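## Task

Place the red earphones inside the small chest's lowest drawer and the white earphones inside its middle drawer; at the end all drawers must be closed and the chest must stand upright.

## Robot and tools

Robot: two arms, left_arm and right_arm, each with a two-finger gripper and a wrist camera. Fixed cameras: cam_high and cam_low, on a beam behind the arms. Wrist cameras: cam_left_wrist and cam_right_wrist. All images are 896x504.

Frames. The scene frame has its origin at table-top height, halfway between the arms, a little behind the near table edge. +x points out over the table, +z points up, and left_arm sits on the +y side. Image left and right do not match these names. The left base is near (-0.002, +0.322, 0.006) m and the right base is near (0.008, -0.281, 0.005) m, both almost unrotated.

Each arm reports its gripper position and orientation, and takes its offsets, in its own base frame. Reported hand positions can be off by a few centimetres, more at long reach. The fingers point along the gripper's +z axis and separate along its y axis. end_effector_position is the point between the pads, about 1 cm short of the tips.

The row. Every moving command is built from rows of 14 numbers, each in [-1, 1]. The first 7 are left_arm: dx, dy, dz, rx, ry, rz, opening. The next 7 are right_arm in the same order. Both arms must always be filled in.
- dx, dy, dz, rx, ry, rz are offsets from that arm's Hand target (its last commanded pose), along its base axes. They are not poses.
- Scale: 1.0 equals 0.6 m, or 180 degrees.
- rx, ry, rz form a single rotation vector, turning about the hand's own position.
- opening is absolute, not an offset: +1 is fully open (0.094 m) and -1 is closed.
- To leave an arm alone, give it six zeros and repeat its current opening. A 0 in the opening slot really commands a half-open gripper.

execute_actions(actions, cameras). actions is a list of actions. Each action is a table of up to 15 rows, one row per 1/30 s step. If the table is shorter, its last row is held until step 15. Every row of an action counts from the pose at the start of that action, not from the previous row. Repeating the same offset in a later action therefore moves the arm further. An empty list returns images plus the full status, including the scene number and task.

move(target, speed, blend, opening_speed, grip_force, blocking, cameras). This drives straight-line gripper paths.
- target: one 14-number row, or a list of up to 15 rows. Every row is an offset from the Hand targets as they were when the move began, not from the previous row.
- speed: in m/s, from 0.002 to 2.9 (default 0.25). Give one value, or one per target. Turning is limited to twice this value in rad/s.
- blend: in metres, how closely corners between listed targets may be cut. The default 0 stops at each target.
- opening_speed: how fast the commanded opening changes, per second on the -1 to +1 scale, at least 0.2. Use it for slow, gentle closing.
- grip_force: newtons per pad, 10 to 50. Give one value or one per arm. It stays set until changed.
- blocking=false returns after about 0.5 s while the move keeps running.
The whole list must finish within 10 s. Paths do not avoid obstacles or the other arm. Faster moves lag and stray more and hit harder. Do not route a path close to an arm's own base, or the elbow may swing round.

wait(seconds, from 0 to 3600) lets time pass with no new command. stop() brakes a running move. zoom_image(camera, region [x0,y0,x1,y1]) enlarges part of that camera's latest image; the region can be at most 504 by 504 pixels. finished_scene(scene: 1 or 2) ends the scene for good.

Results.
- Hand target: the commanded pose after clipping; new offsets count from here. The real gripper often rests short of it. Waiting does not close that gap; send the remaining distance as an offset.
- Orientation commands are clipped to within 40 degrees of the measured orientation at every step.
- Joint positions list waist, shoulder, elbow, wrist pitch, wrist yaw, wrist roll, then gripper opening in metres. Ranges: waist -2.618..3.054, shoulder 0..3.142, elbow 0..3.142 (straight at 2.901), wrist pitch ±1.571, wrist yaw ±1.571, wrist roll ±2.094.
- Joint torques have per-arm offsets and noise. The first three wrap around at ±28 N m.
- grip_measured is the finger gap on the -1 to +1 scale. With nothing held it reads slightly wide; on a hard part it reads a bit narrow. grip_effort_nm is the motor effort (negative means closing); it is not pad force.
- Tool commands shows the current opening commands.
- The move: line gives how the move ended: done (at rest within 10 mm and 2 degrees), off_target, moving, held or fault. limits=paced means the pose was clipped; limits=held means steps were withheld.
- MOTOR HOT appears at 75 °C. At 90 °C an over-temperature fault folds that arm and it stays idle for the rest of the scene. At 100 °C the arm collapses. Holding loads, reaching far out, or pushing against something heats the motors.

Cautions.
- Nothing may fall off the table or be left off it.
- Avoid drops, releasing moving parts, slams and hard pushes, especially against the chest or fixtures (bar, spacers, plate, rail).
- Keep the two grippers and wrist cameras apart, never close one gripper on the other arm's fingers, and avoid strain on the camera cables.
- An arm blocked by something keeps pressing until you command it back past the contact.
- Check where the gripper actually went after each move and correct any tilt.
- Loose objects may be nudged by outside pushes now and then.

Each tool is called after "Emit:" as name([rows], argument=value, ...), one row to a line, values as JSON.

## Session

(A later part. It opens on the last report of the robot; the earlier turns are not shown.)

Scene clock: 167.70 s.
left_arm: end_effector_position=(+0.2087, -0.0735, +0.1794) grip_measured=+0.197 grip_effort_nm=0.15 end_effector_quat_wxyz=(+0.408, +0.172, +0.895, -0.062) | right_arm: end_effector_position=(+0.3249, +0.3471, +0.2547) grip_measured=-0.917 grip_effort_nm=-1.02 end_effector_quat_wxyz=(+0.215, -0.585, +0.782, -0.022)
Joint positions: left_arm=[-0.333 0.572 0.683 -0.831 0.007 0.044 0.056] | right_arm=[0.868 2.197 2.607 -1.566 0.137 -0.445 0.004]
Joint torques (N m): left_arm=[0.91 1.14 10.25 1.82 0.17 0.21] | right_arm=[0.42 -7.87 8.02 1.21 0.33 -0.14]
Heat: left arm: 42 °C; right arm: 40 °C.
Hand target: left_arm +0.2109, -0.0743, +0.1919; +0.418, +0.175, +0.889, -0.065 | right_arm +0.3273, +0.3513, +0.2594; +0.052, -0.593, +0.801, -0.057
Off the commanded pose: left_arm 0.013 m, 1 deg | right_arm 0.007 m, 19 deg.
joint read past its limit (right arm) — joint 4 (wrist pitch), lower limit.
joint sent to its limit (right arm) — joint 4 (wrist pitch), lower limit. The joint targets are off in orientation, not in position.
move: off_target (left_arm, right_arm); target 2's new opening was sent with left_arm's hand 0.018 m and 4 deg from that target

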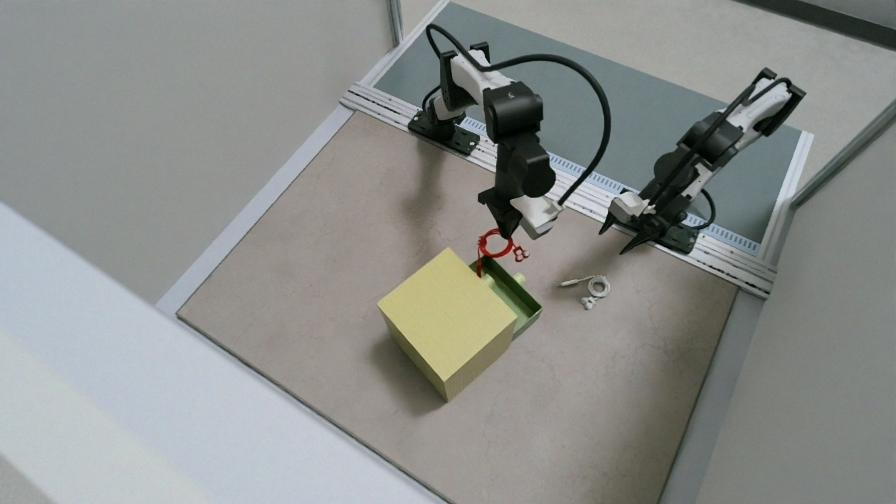

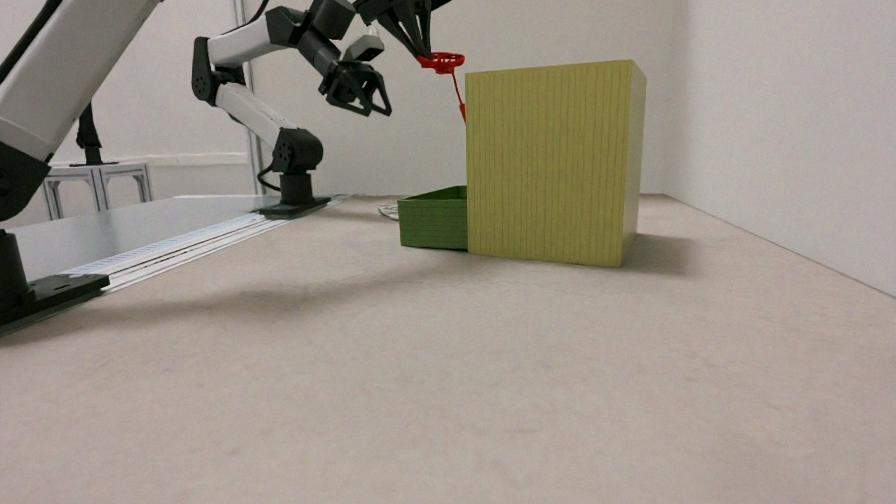

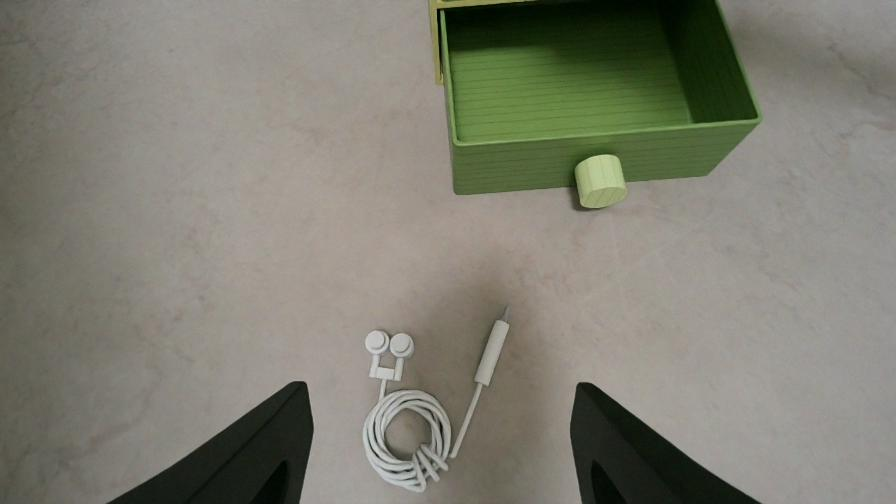

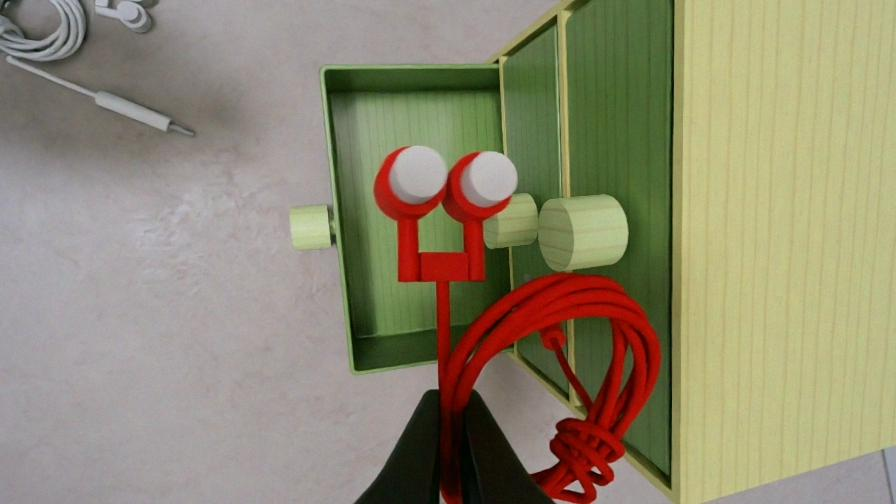

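Emit:
move(target=[0,0,0,0,0,0,1,0.017,-0.078,-0.2,0,0,0,-1], speed=0.2, cameras=["cam_left_wrist","cam_right_wrist","cam_low"])

Scene clock: 179.50 s.
left_arm: end_effector_position=(+0.2086, -0.0736, +0.1794) grip_measured=+0.997 grip_effort_nm=0.15 end_effector_quat_wxyz=(+0.407, +0.173, +0.895, -0.062) | right_arm: end_effector_position=(+0.3344, +0.3029, +0.1421) grip_measured=-0.917 grip_effort_nm=-1.02 end_effector_quat_wxyz=(+0.050, -0.592, +0.802, -0.062)
Joint positions: left_arm=[-0.333 0.572 0.683 -0.832 0.007 0.045 0.094] | right_arm=[0.789 2.265 2.311 -1.537 0.137 -0.487 0.004]
Joint torques (N m): left_arm=[1.05 1.29 10.25 1.81 0.2 0.25] | right_arm=[-0.65 -9.05 5.61 0.58 0.12 -0.17]
Heat: left arm: 42 °C; right arm: 42 °C.
Hand target: left_arm +0.2109, -0.0743, +0.1919; +0.418, +0.175, +0.889, -0.065 | right_arm +0.3375, +0.3046, +0.1392; +0.052, -0.593, +0.801, -0.057
Off the commanded pose: left_arm 0.013 m, 1 deg | right_arm 0.004 m, 1 deg.
move: done
Images, in order (width x height): cam_low 896x504, cam_left_wrist 896x504, cam_right_wrist 896x504.

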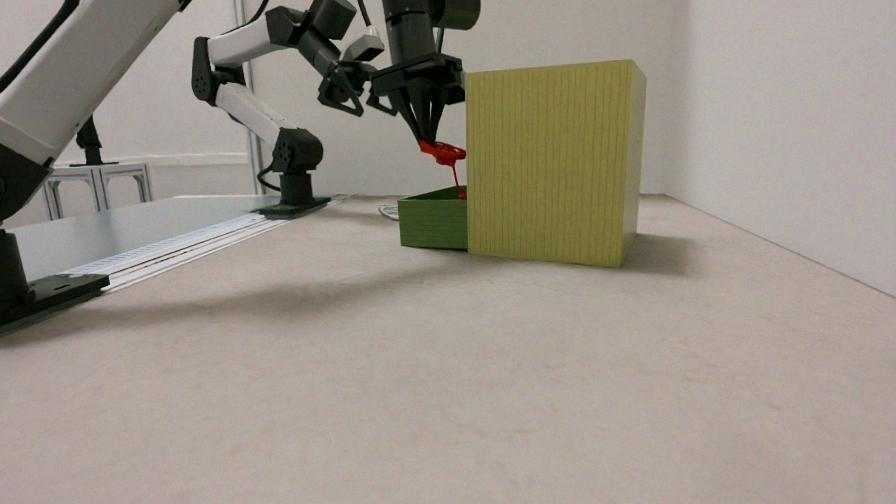

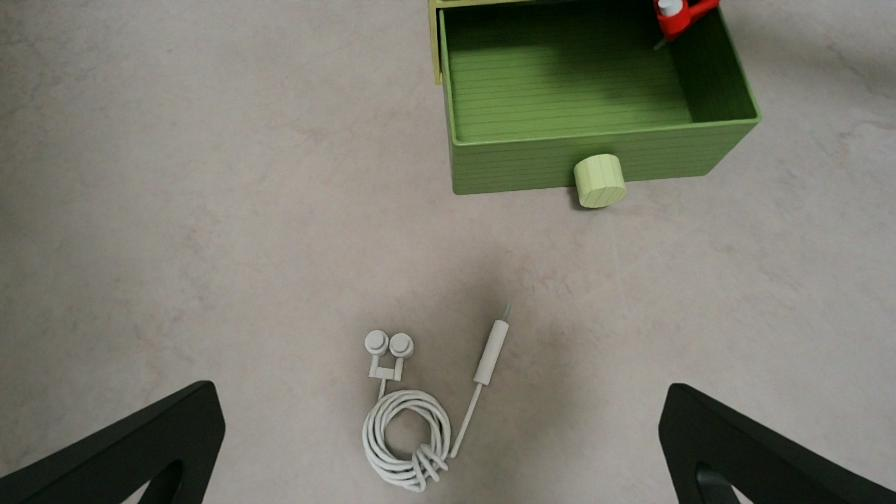

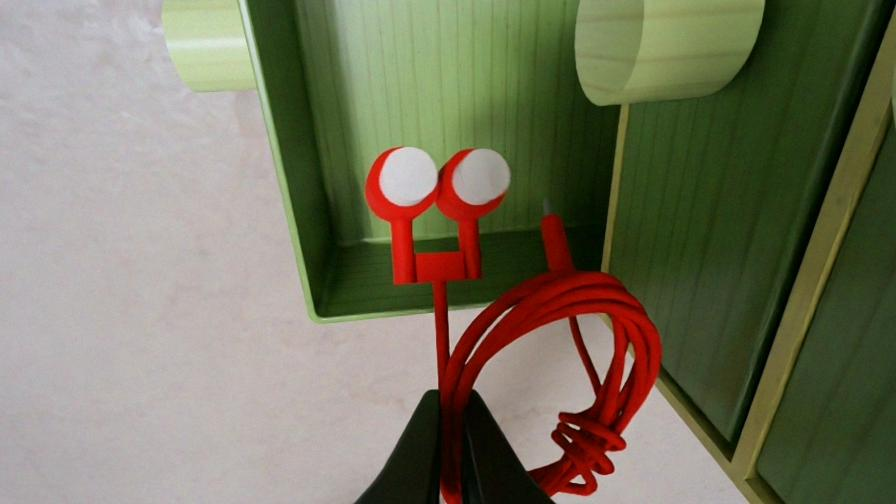

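Emit:
move([
  [0,0,0,0,0,0,1,0.013,0.045,-0.02,0,0,0,-1],
  [0,0,0,0,0,0,1,0.011,0.045,-0.16,0,0,0,-1],
  [0,0,0,0,0,0,1,0.011,0.045,-0.16,0,0,0,-0.55],
  [0,0,0,0,0,0,1,0.011,0.045,0.1,0,0,0,-0.55],
], speed=0.2, blend=[0.01,0,0,0], opening_speed=1.0, cameras=["cam_high","cam_left_wrist","cam_right_wrist"])

Scene clock: 193.00 s.
left_arm: end_effector_position=(+0.2086, -0.0736, +0.1794) grip_measured=+0.997 grip_effort_nm=0.15 end_effector_quat_wxyz=(+0.407, +0.173, +0.895, -0.062) | right_arm: end_effector_position=(+0.3457, +0.3294, +0.1773) grip_measured=-0.552 grip_effort_nm=0.09 end_effector_quat_wxyz=(+0.117, -0.590, +0.797, -0.049)
Joint positions: left_arm=[-0.333 0.572 0.683 -0.832 0.007 0.045 0.094] | right_arm=[0.81 2.301 2.503 -1.557 0.135 -0.479 0.021]
Joint torques (N m): left_arm=[0.99 1.11 10.26 1.83 0.2 0.22] | right_arm=[0.43 -12.04 8.09 0.68 0.21 -0.13]
Motor temperatures (°C): left_arm=[24 28 43 41 25 28 26] | right_arm=[25 41 41 30 27 26 27]
Heat: left arm: 43 °C; right arm: 41 °C.
Hand target: left_arm +0.2109, -0.0743, +0.1919; +0.418, +0.175, +0.889, -0.065 | right_arm +0.3441, +0.3316, +0.1992; +0.052, -0.594, +0.801, -0.057
Off the commanded pose: left_arm 0.013 m, 1 deg | right_arm 0.022 m, 8 deg.
joint sent to its limit (right arm) — joint 4 (wrist pitch), lower limit. The joint targets are off in orientation, not in position.
move: off_target (right_arm)

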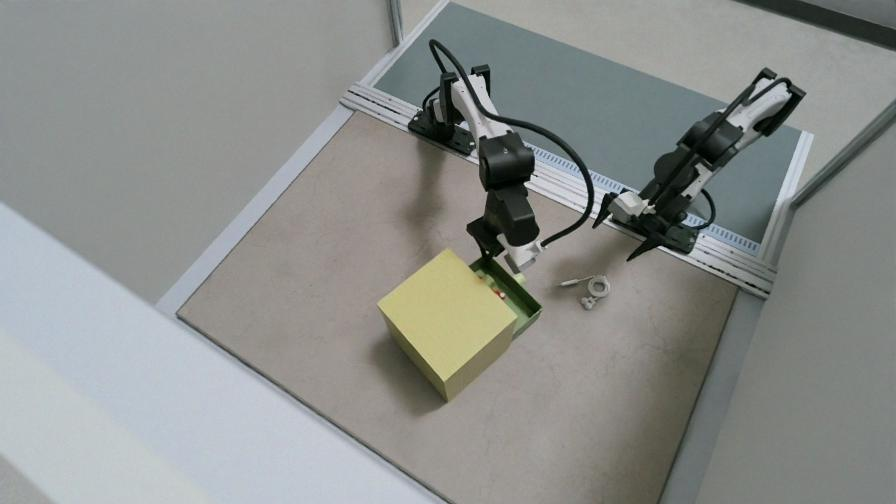

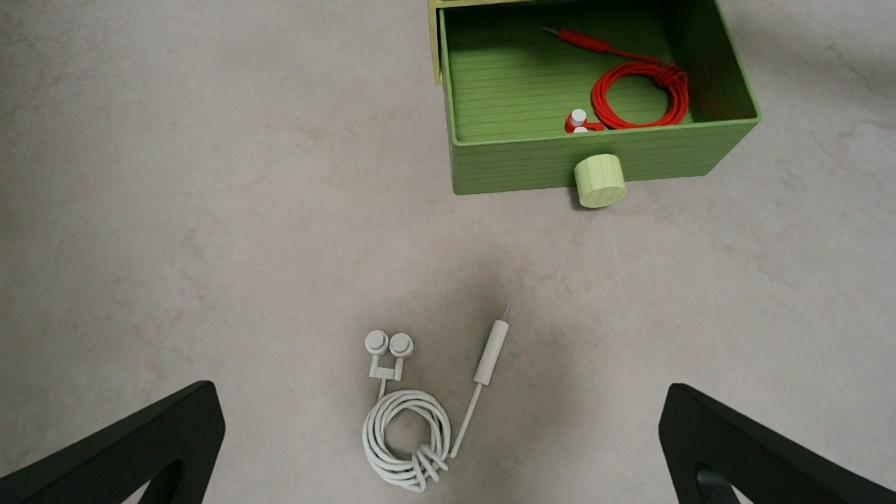

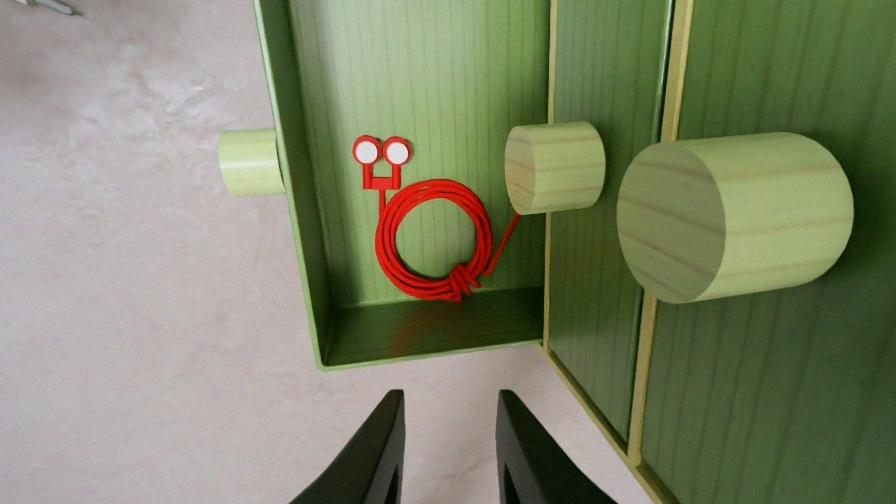

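Emit:
move([
  [0.0235,-0.198,-0.12,0,0,0,-1,-0.157,-0.47,0.1,0,0,0,-0.55],
  [0.04,-0.203,-0.245,0,0,0,-1,-0.157,-0.47,0.1,0,0,0,-0.55],
  [0.34,-0.296,-0.245,0,0,0,-1,-0.157,-0.47,0.1,0,0,0,-0.55],
  [0.1485,-0.238,-0.153,0,0,0,-1,-0.157,-0.47,0.1,0,0,0,-0.55],
  [0.2485,-0.263,-0.0515,0,0,0,0.3,-0.157,-0.47,0.1,0,0,0,-0.55],
], speed=[0.35,0.2,0.12,0.2,0.2], blend=[0.03,0.02,0,0.03,0], cameras=["cam_high","cam_left_wrist","cam_right_wrist"])

Scene clock: 219.30 s.
left_arm: end_effector_position=(+0.3522, -0.2276, +0.1484) grip_measured=+0.296 grip_effort_nm=0.15 end_effector_quat_wxyz=(+0.406, +0.176, +0.895, -0.058) | right_arm: end_effector_position=(+0.2529, +0.0497, +0.2566) grip_measured=-0.552 grip_effort_nm=0.09 end_effector_quat_wxyz=(+0.110, -0.589, +0.796, -0.087)
Joint positions: left_arm=[-0.678 1.48 0.992 -0.267 -0.253 -0.18 0.061] | right_arm=[0.246 1.381 1.647 -1.565 0.077 -1.039 0.021]
Joint torques (N m): left_arm=[0.69 -5.16 10.8 1.81 0.03 0.2] | right_arm=[-0.65 -4.62 4.89 0.86 -0.04 -0.13]
Motor temperatures (°C): left_arm=[24 27 44 41 25 28 26] | right_arm=[25 49 40 30 27 26 26]
Heat: left arm: 44 °C; right arm: 49 °C.
Hand target: left_arm +0.3600, -0.2321, +0.1610; +0.418, +0.175, +0.889, -0.065 | right_arm +0.2499, +0.0496, +0.2593; +0.052, -0.593, +0.801, -0.057
Off the commanded pose: left_arm 0.016 m, 2 deg | right_arm 0.004 m, 8 deg.
joint read past its limit (right arm) — joint 4 (wrist pitch), lower limit.
joint sent to its limit (right arm) — joint 4 (wrist pitch), lower limit. The joint targets are off in orientation, not in position.
move: off_target (left_arm, right_arm); target 5's new opening was sent with left_arm's hand 0.015 m and 2 deg from that target

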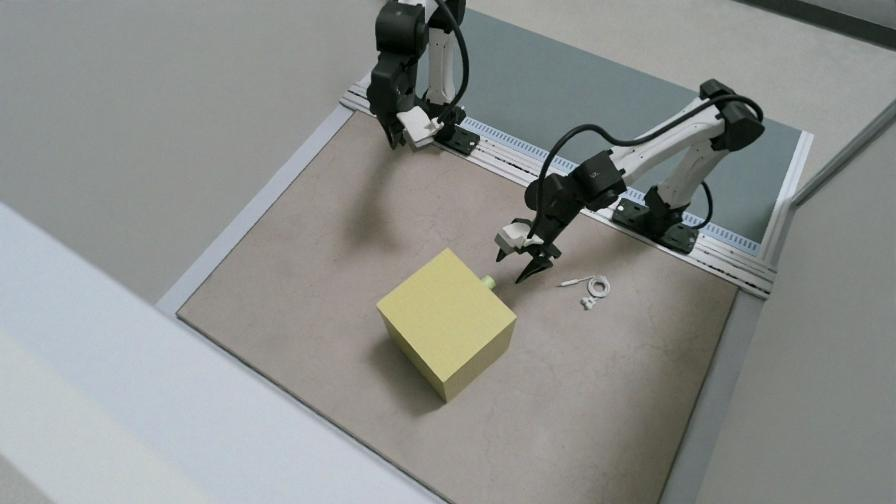

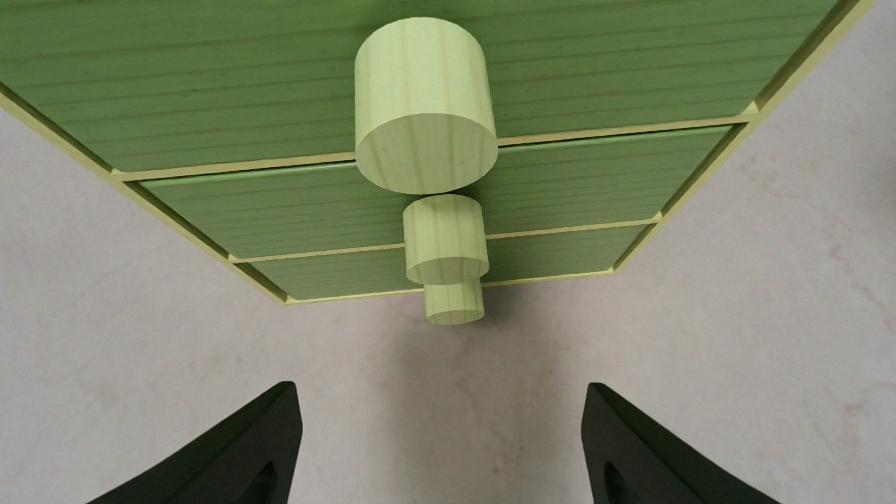

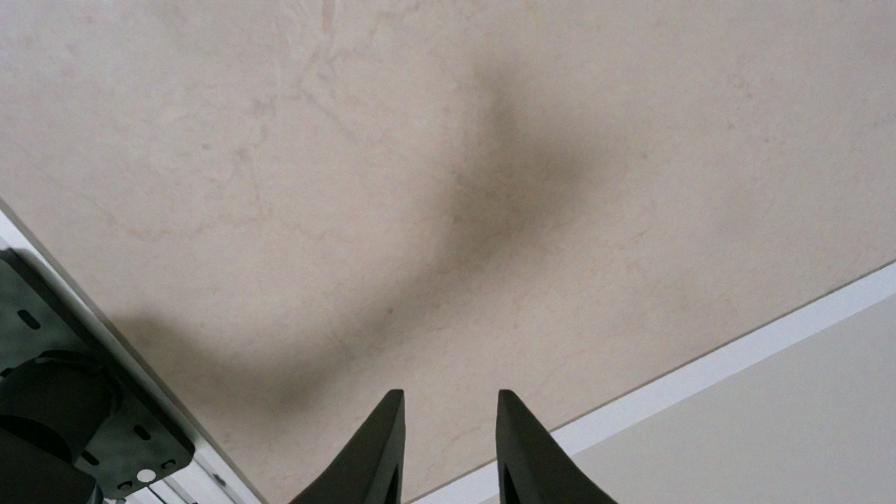

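Emit:
move([
  [0.0917,-0.033,-0.0917,0,0,0,0.3,0,0,0,0,0,0,-0.55],
  [0.0917,-0.033,-0.0917,0,0,0,-0.75,0,0,0,0,0,0,-0.55],
  [-0.083,0.02,-0.0917,0,0,0,-0.75,0,0,0,0,0,0,-0.55],
  [-0.083,0.02,-0.0917,0,0,0,0.2,0,0,0,0,0,0,-0.55],
  [-0.163,0.053,0.108,0,0,0,0.2,0,0,0,0,0,0,-0.55],
  [-0.283,0.367,-0.05,0.053,0.129,0,0,0,0,0,0,0,0,-0.55],
], speed=[0.15,0.15,0.15,0.15,0.3,0.3], blend=[0,0,0,0,0.03,0], cameras=["cam_high","cam_left_wrist"])

Scene clock: 240.80 s.
left_arm: end_effector_position=(+0.1909, -0.0113, +0.1300) grip_measured=+0.004 grip_effort_nm=-0.13 end_effector_quat_wxyz=(+0.216, +0.190, +0.958, -0.021) | right_arm: end_effector_position=(+0.2529, +0.0497, +0.2566) grip_measured=-0.552 grip_effort_nm=0.09 end_effector_quat_wxyz=(+0.110, -0.589, +0.796, -0.087)
Joint positions: left_arm=[0.082 0.836 0.779 -1.103 0.155 0.44 0.047] | right_arm=[0.246 1.381 1.647 -1.565 0.077 -1.039 0.021]
Joint torques (N m): left_arm=[0.98 -0.17 7.46 1.1 0.3 0.24] | right_arm=[-0.88 -4.46 5.09 0.87 -0.01 -0.15]
Motor temperatures (°C): left_arm=[24 28 44 41 25 28 26] | right_arm=[25 42 40 30 27 26 26]
Heat: left arm: 44 °C; right arm: 42 °C.
Hand target: left_arm +0.1902, -0.0119, +0.1310; +0.215, +0.192, +0.957, -0.025 | right_arm +0.2499, +0.0496, +0.2593; +0.052, -0.593, +0.801, -0.057
Off the commanded pose: left_arm 0.001 m, 1 deg | right_arm 0.004 m, 8 deg.
joint read past its limit (right arm) — joint 4 (wrist pitch), lower limit.
joint sent to its limit (right arm) — joint 4 (wrist pitch), lower limit. The joint targets are off in orientation, not in position.
move: done; target 2's new opening was sent with left_arm's hand 0.023 m and 3 deg from that target; target 4's new opening was sent with left_arm's hand 0.015 m and 3 deg from that target

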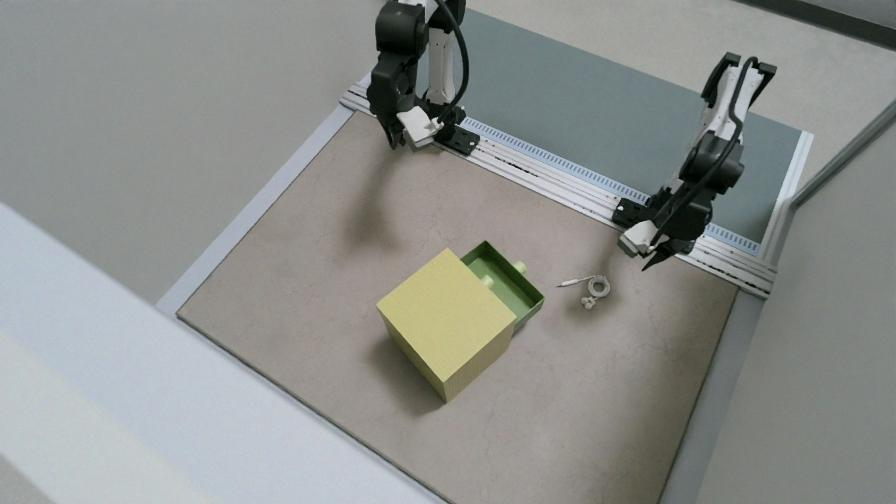

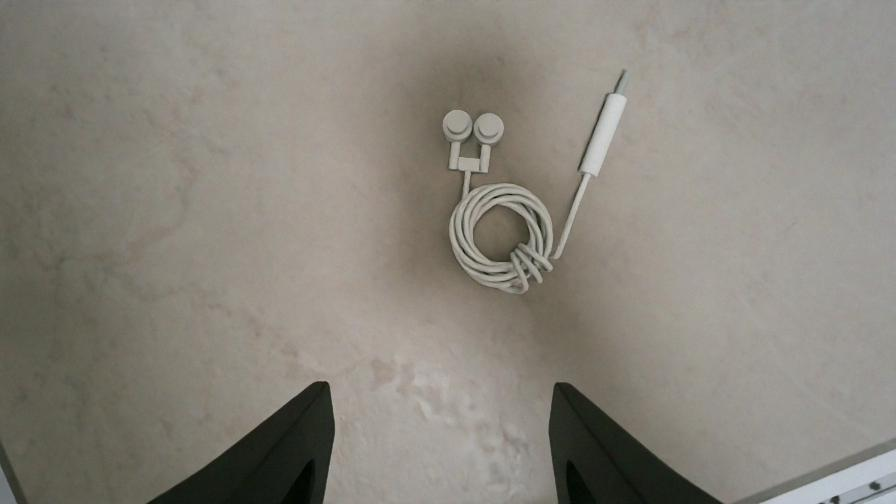

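Emit:
move(target=[0.04,-0.016,-0.165,0,0,0,0,0,0,0,0,0,0,-0.55], speed=0.2, cameras=["cam_left_wrist"])

Scene clock: 247.87 s.
left_arm: end_effector_position=(+0.2103, -0.0211, +0.0331) grip_measured=+0.003 grip_effort_nm=-0.13 end_effector_quat_wxyz=(+0.208, +0.192, +0.959, -0.028) | right_arm: end_effector_position=(+0.2529, +0.0497, +0.2566) grip_measured=-0.552 grip_effort_nm=0.09 end_effector_quat_wxyz=(+0.110, -0.589, +0.796, -0.087)
Joint positions: left_arm=[0.016 0.978 0.446 -0.64 0.141 0.384 0.047] | right_arm=[0.246 1.381 1.647 -1.565 0.077 -1.039 0.021]
Joint torques (N m): left_arm=[-0.36 -0.99 6.13 1.44 0.12 0.06] | right_arm=[-0.61 -4.62 5.04 0.88 0.04 -0.16]
Heat: left arm: 43 °C; right arm: 41 °C.
Hand target: left_arm +0.2142, -0.0215, +0.0320; +0.215, +0.192, +0.957, -0.025 | right_arm +0.2499, +0.0496, +0.2593; +0.052, -0.593, +0.801, -0.057
Off the commanded pose: left_arm 0.004 m, 1 deg | right_arm 0.004 m, 8 deg.
joint read past its limit (right arm) — joint 4 (wrist pitch), lower limit.
joint sent to its limit (right arm) — joint 4 (wrist pitch), lower limit. The joint targets are off in orientation, not in position.
move: done

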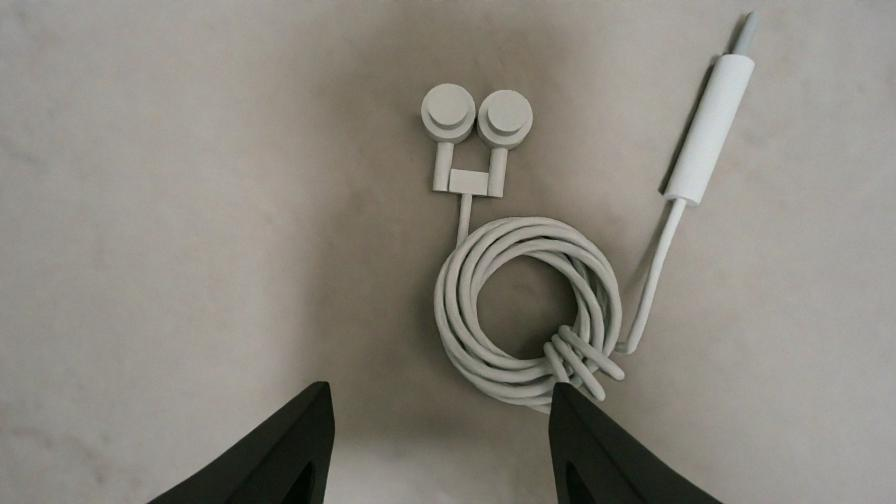

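Emit:
move([
  [0.012,-0.011,-0.013,0,0,0,-0.35,0,0,0,0,0,0,-0.55],
  [0.014,-0.011,-0.04,0,0,0,-0.35,0,0,0,0,0,0,-0.55],
  [0.014,-0.011,-0.04,0,0,0,-1,0,0,0,0,0,0,-0.55],
  [0.014,-0.011,0.1,0,0,0,-1,0,0,0,0,0,0,-0.55],
], speed=0.12, opening_speed=0.8, cameras=["cam_left_wrist"])

Scene clock: 257.27 s.
left_arm: end_effector_position=(+0.2154, -0.0275, +0.0785) grip_measured=-0.977 grip_effort_nm=-1.02 end_effector_quat_wxyz=(+0.197, +0.191, +0.961, -0.030) | right_arm: end_effector_position=(+0.2529, +0.0497, +0.2566) grip_measured=-0.552 grip_effort_nm=0.09 end_effector_quat_wxyz=(+0.110, -0.589, +0.796, -0.087)
Joint positions: left_arm=[-0.028 0.98 0.639 -0.846 0.124 0.341 0.001] | right_arm=[0.246 1.381 1.647 -1.565 0.077 -1.039 0.021]
Joint torques (N m): left_arm=[-0.43 -2.36 10.06 1.12 0.11 0.07] | right_arm=[-0.7 -4.38 5 0.84 0 -0.17]
Heat: left arm: 42 °C; right arm: 40 °C.
Hand target: left_arm +0.2226, -0.0281, +0.0919; +0.215, +0.192, +0.957, -0.025 | right_arm +0.2499, +0.0496, +0.2593; +0.052, -0.593, +0.801, -0.057
Off the commanded pose: left_arm 0.015 m, 2 deg | right_arm 0.004 m, 8 deg.
joint read past its limit (right arm) — joint 4 (wrist pitch), lower limit.
joint sent to its limit (right arm) — joint 4 (wrist pitch), lower limit. The joint targets are off in orientation, not in position.
move: off_target (left_arm)

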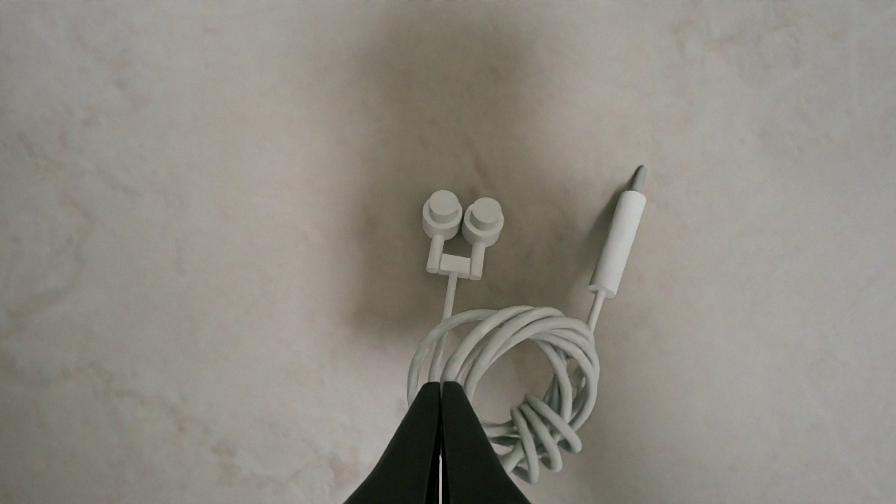

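Emit:
move([
  [0.0,-0.05,0.2,0,0,0,-1,0,0,0,0,0,0,-0.55],
  [0.19,-0.26,0.22,0,0,0,-1,0,0,0,0,0,0,-0.55],
], speed=0.2, blend=[0.04,0], cameras=["cam_left_wrist","cam_low"])

Scene clock: 266.20 s.
left_arm: end_effector_position=(+0.3330, -0.1810, +0.2156) grip_measured=-0.977 grip_effort_nm=-1.02 end_effector_quat_wxyz=(+0.205, +0.195, +0.959, -0.025) | right_arm: end_effector_position=(+0.2529, +0.0497, +0.2566) grip_measured=-0.552 grip_effort_nm=0.09 end_effector_quat_wxyz=(+0.110, -0.589, +0.796, -0.087)
Joint positions: left_arm=[-0.537 1.636 1.66 -1.187 -0.086 -0.118 0.001] | right_arm=[0.246 1.381 1.647 -1.565 0.077 -1.039 0.021]
Joint torques (N m): left_arm=[-0.32 -5.7 9.81 1.15 -0.05 0.03] | right_arm=[-0.59 -4.46 5.16 0.84 0.04 -0.12]
Heat: left arm: 43 °C; right arm: 40 °C.
Hand target: left_arm +0.3365, -0.1841, +0.2240; +0.215, +0.192, +0.957, -0.025 | right_arm +0.2499, +0.0496, +0.2593; +0.052, -0.593, +0.801, -0.057
Off the commanded pose: left_arm 0.010 m, 1 deg | right_arm 0.004 m, 8 deg.
joint read past its limit (right arm) — joint 4 (wrist pitch), lower limit.
joint sent to its limit (right arm) — joint 4 (wrist pitch), lower limit. The joint targets are off in orientation, not in position.
move: done
Images, in order (width x height): cam_low 896x504, cam_left_wrist 896x504.

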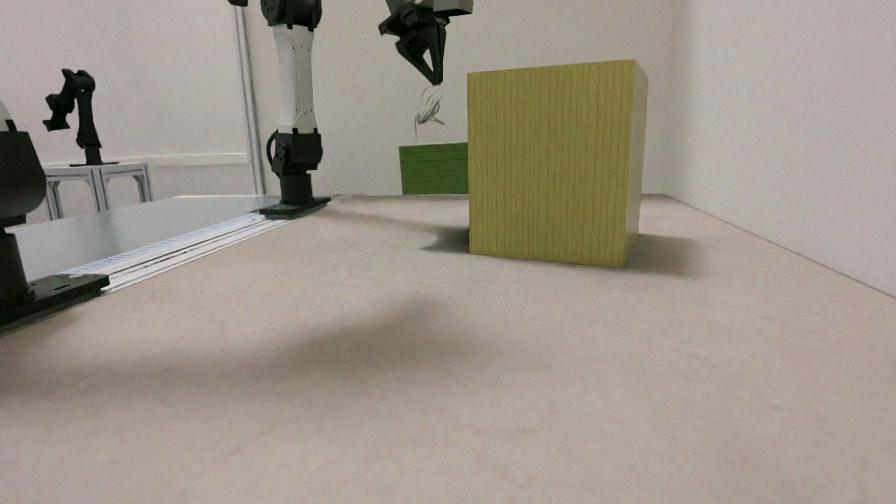

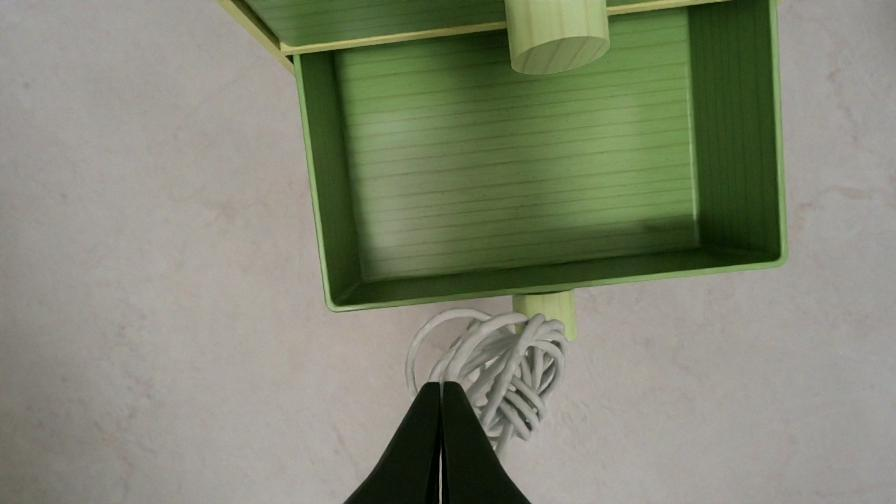

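Emit:
move([
  [0.065,-0.026,0.0,0,0,0,-1,0,0,0,0,0,0,-0.55],
  [0.065,-0.026,-0.175,0,0,0,-1,0,0,0,0,0,0,-0.55],
], speed=0.15, blend=[0.01,0], cameras=["cam_left_wrist","cam_low","cam_right_wrist","cam_high"])

Scene clock: 277.33 s.
left_arm: end_effector_position=(+0.3721, -0.2003, +0.1172) grip_measured=-0.977 grip_effort_nm=-1.02 end_effector_quat_wxyz=(+0.204, +0.191, +0.960, -0.024) | right_arm: end_effector_position=(+0.2529, +0.0497, +0.2566) grip_measured=-0.552 grip_effort_nm=0.09 end_effector_quat_wxyz=(+0.110, -0.589, +0.796, -0.087)
Joint positions: left_arm=[-0.529 1.777 1.428 -0.816 -0.087 -0.118 0.001] | right_arm=[0.246 1.381 1.647 -1.565 0.077 -1.039 0.021]
Joint torques (N m): left_arm=[0.83 -8.17 6 1.44 0.01 0.24] | right_arm=[-0.68 -4.63 5.19 0.86 0.01 -0.16]
Heat: left arm: 43 °C; right arm: 40 °C.
Hand target: left_arm +0.3756, -0.1997, +0.1190; +0.215, +0.192, +0.957, -0.025 | right_arm +0.2499, +0.0496, +0.2593; +0.052, -0.593, +0.801, -0.057
Off the commanded pose: left_arm 0.004 m, 1 deg | right_arm 0.004 m, 8 deg.
joint read past its limit (right arm) — joint 4 (wrist pitch), lower limit.
joint sent to its limit (right arm) — joint 4 (wrist pitch), lower limit. The joint targets are off in orientation, not in position.
move: done

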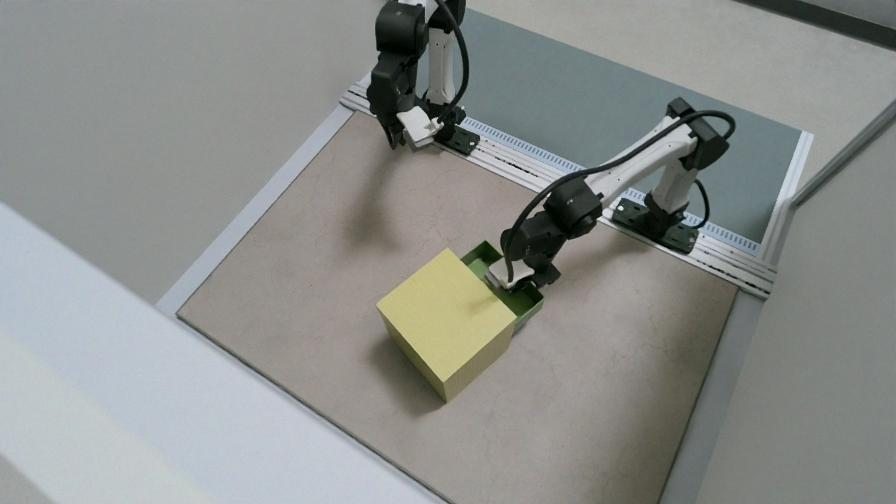

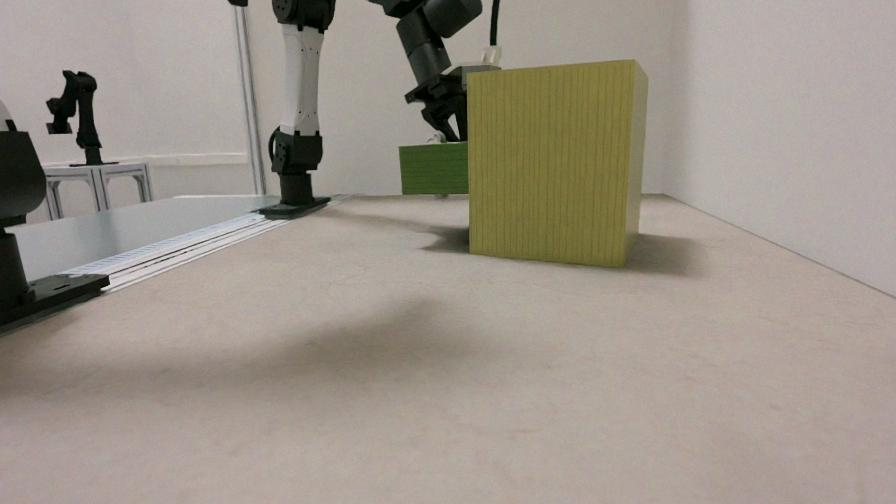

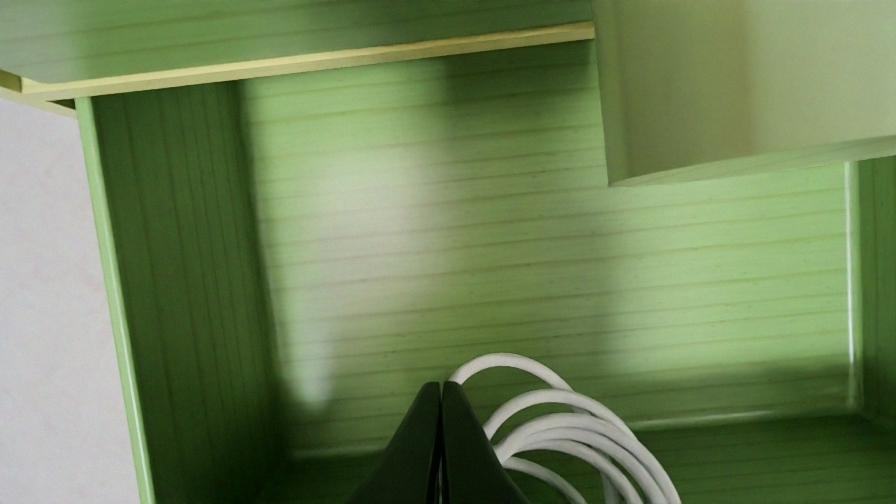

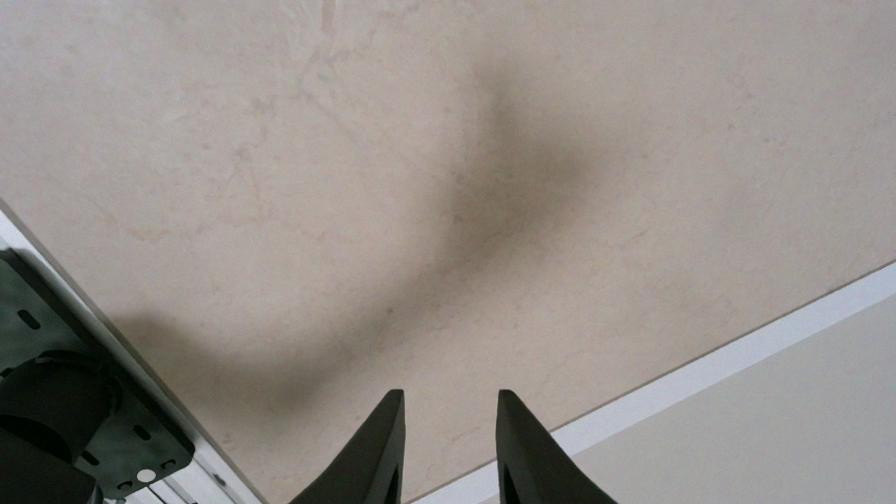

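Emit:
move([
  [0.016,-0.007,-0.035,0,0,0,-1,0,0,0,0,0,0,-0.55],
  [0.016,-0.007,-0.035,0,0,0,-0.5,0,0,0,0,0,0,-0.55],
  [0.0,0.0,0.17,0,0,0,-0.5,0,0,0,0,0,0,-0.55],
], speed=0.15, opening_speed=0.8, cameras=["cam_left_wrist","cam_low"])

Scene clock: 286.30 s.
left_arm: end_effector_position=(+0.3718, -0.1985, +0.2143) grip_measured=-0.503 grip_effort_nm=0.15 end_effector_quat_wxyz=(+0.208, +0.191, +0.959, -0.025) | right_arm: end_effector_position=(+0.2529, +0.0497, +0.2566) grip_measured=-0.552 grip_effort_nm=0.09 end_effector_quat_wxyz=(+0.110, -0.589, +0.796, -0.087)
Joint positions: left_arm=[-0.526 1.798 1.839 -1.198 -0.087 -0.115 0.023] | right_arm=[0.246 1.381 1.647 -1.565 0.077 -1.039 0.021]
Joint torques (N m): left_arm=[0.47 -6.75 9.77 1.16 0.01 0.22] | right_arm=[-0.77 -4.34 5.22 0.88 0.01 -0.13]
Heat: left arm: 42 °C; right arm: 39 °C.
Hand target: left_arm +0.3756, -0.1997, +0.2208; +0.215, +0.192, +0.957, -0.025 | right_arm +0.2499, +0.0496, +0.2593; +0.052, -0.593, +0.801, -0.057
Off the commanded pose: left_arm 0.008 m, 1 deg | right_arm 0.004 m, 8 deg.
joint read past its limit (right arm) — joint 4 (wrist pitch), lower limit.
joint sent to its limit (right arm) — joint 4 (wrist pitch), lower limit. The joint targets are off in orientation, not in position.
move: done
Images, in order (width x height): cam_low 896x504, cam_left_wrist 896x504.

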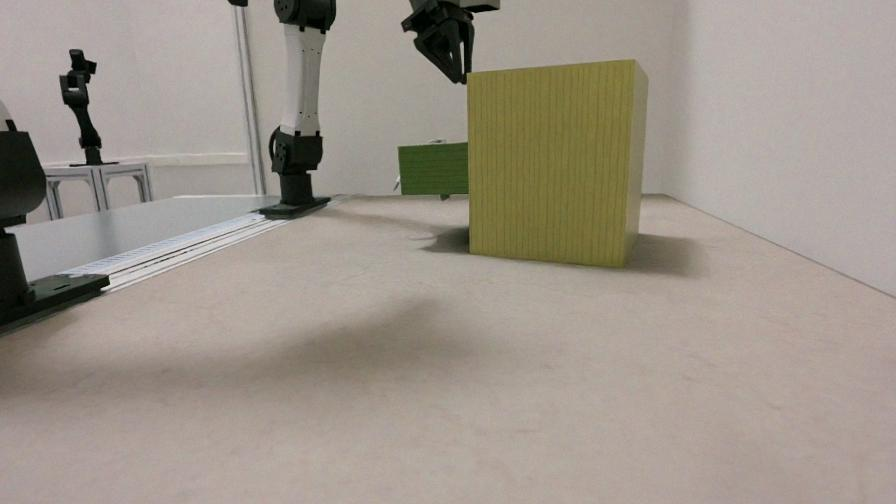

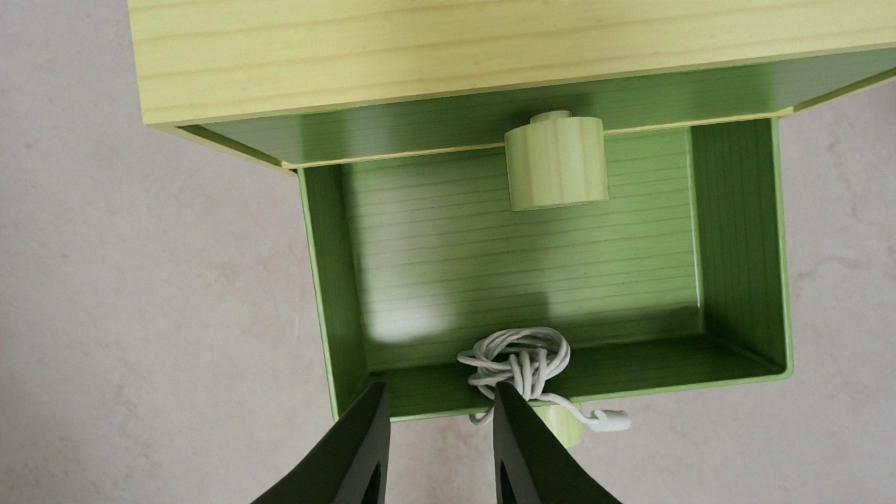

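Emit:
move([
  [-0.07,-0.039,-0.1,0,0,0,0.1,0,0,0,0,0,0,-0.55],
  [-0.07,-0.039,-0.212,0,0,0,0.1,0,0,0,0,0,0,-0.55],
  [-0.07,-0.039,-0.212,0,0,0,-1,0,0,0,0,0,0,-0.55],
  [-0.07,-0.039,0.05,0,0,0,-1,0,0,0,0,0,0,-0.55],
], speed=0.15, opening_speed=1.0, cameras=["cam_left_wrist","cam_low"])

Scene clock: 300.27 s.
left_arm: end_effector_position=(+0.3312, -0.2206, +0.2444) grip_measured=-0.948 grip_effort_nm=-1.02 end_effector_quat_wxyz=(+0.210, +0.196, +0.958, -0.018) | right_arm: end_effector_position=(+0.2529, +0.0497, +0.2566) grip_measured=-0.552 grip_effort_nm=0.09 end_effector_quat_wxyz=(+0.110, -0.589, +0.796, -0.087)
Joint positions: left_arm=[-0.652 1.758 1.918 -1.332 -0.147 -0.218 0.002] | right_arm=[0.246 1.381 1.647 -1.565 0.077 -1.039 0.021]
Joint torques (N m): left_arm=[0.47 -6.37 9.39 1.1 0.09 0.07] | right_arm=[-0.57 -4.7 5.24 0.89 0.03 -0.11]
Heat: left arm: 42 °C; right arm: 39 °C.
Hand target: left_arm +0.3335, -0.2231, +0.2510; +0.215, +0.192, +0.957, -0.025 | right_arm +0.2499, +0.0496, +0.2593; +0.052, -0.593, +0.801, -0.057
Off the commanded pose: left_arm 0.007 m, 1 deg | right_arm 0.004 m, 8 deg.
joint read past its limit (right arm) — joint 4 (wrist pitch), lower limit.
joint sent to its limit (right arm) — joint 4 (wrist pitch), lower limit. The joint targets are off in orientation, not in position.
move: done; target 3's new opening was sent with left_arm's hand 0.033 m and 4 deg from that target
Images, in order (width x height): cam_low 896x504, cam_left_wrist 896x504.

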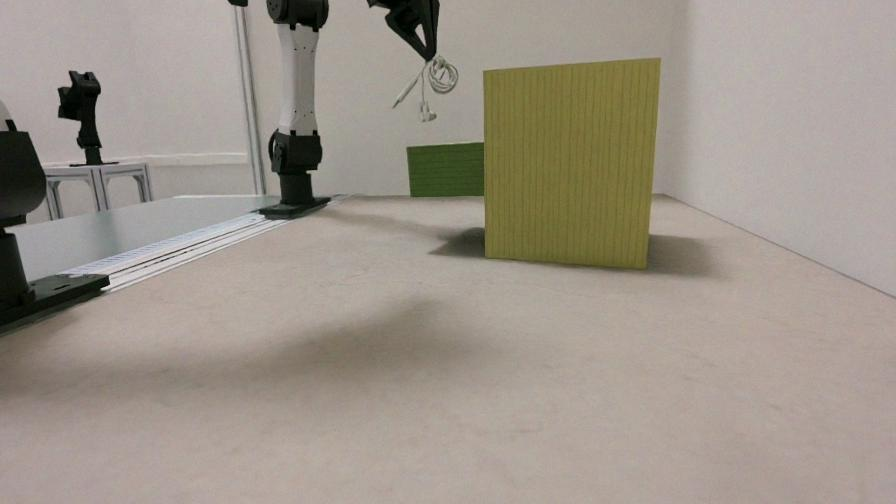

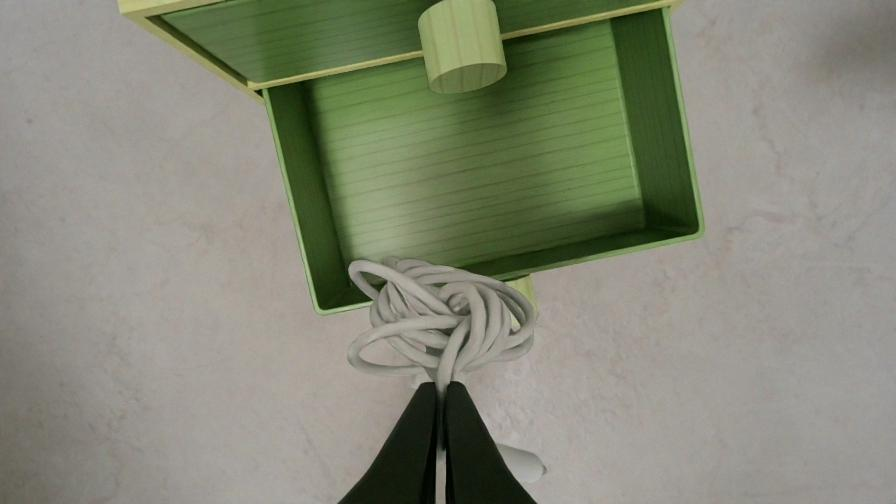

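Emit:
move([
  [0.115,-0.013,0,0,0,0,-1,0,0,0,0,0,0,-0.55],
  [0.115,-0.013,-0.15,0,0,0,-1,0,0,0,0,0,0,-0.55],
], speed=0.15, cameras=["cam_left_wrist","cam_low"])

Scene clock: 312.13 s.
left_arm: end_effector_position=(+0.3996, -0.2297, +0.1474) grip_measured=-0.948 grip_effort_nm=-1.02 end_effector_quat_wxyz=(+0.193, +0.191, +0.962, -0.014) | right_arm: end_effector_position=(+0.2529, +0.0497, +0.2566) grip_measured=-0.552 grip_effort_nm=0.09 end_effector_quat_wxyz=(+0.110, -0.589, +0.796, -0.087)
Joint positions: left_arm=[-0.563 1.954 1.79 -1.032 -0.111 -0.15 0.002] | right_arm=[0.246 1.381 1.647 -1.565 0.077 -1.039 0.021]
Joint torques (N m): left_arm=[0.8 -11.4 6.3 1.43 0.08 0.22] | right_arm=[-0.62 -4.51 5 0.86 0 -0.14]
Heat: left arm: 42 °C; right arm: 39 °C.
Hand target: left_arm +0.4026, -0.2310, +0.1609; +0.215, +0.192, +0.957, -0.025 | right_arm +0.2499, +0.0496, +0.2593; +0.052, -0.593, +0.801, -0.057
Off the commanded pose: left_arm 0.014 m, 3 deg | right_arm 0.004 m, 8 deg.
joint read past its limit (right arm) — joint 4 (wrist pitch), lower limit.
joint sent to its limit (right arm) — joint 4 (wrist pitch), lower limit. The joint targets are off in orientation, not in position.
move: off_target (left_arm)
Images, in order (width x height): cam_low 896x504, cam_left_wrist 896x504.

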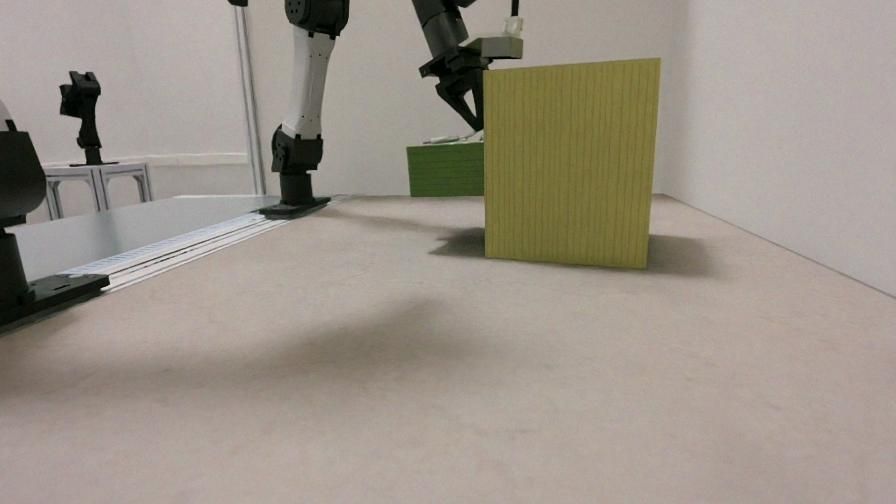

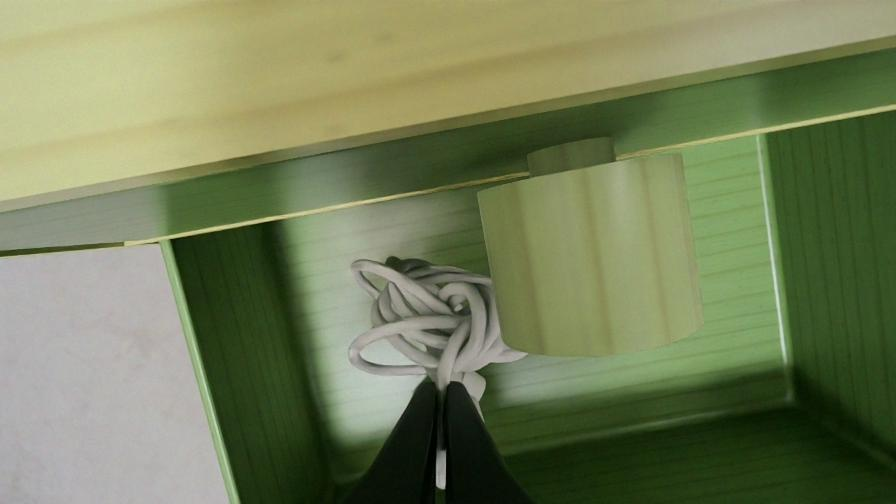

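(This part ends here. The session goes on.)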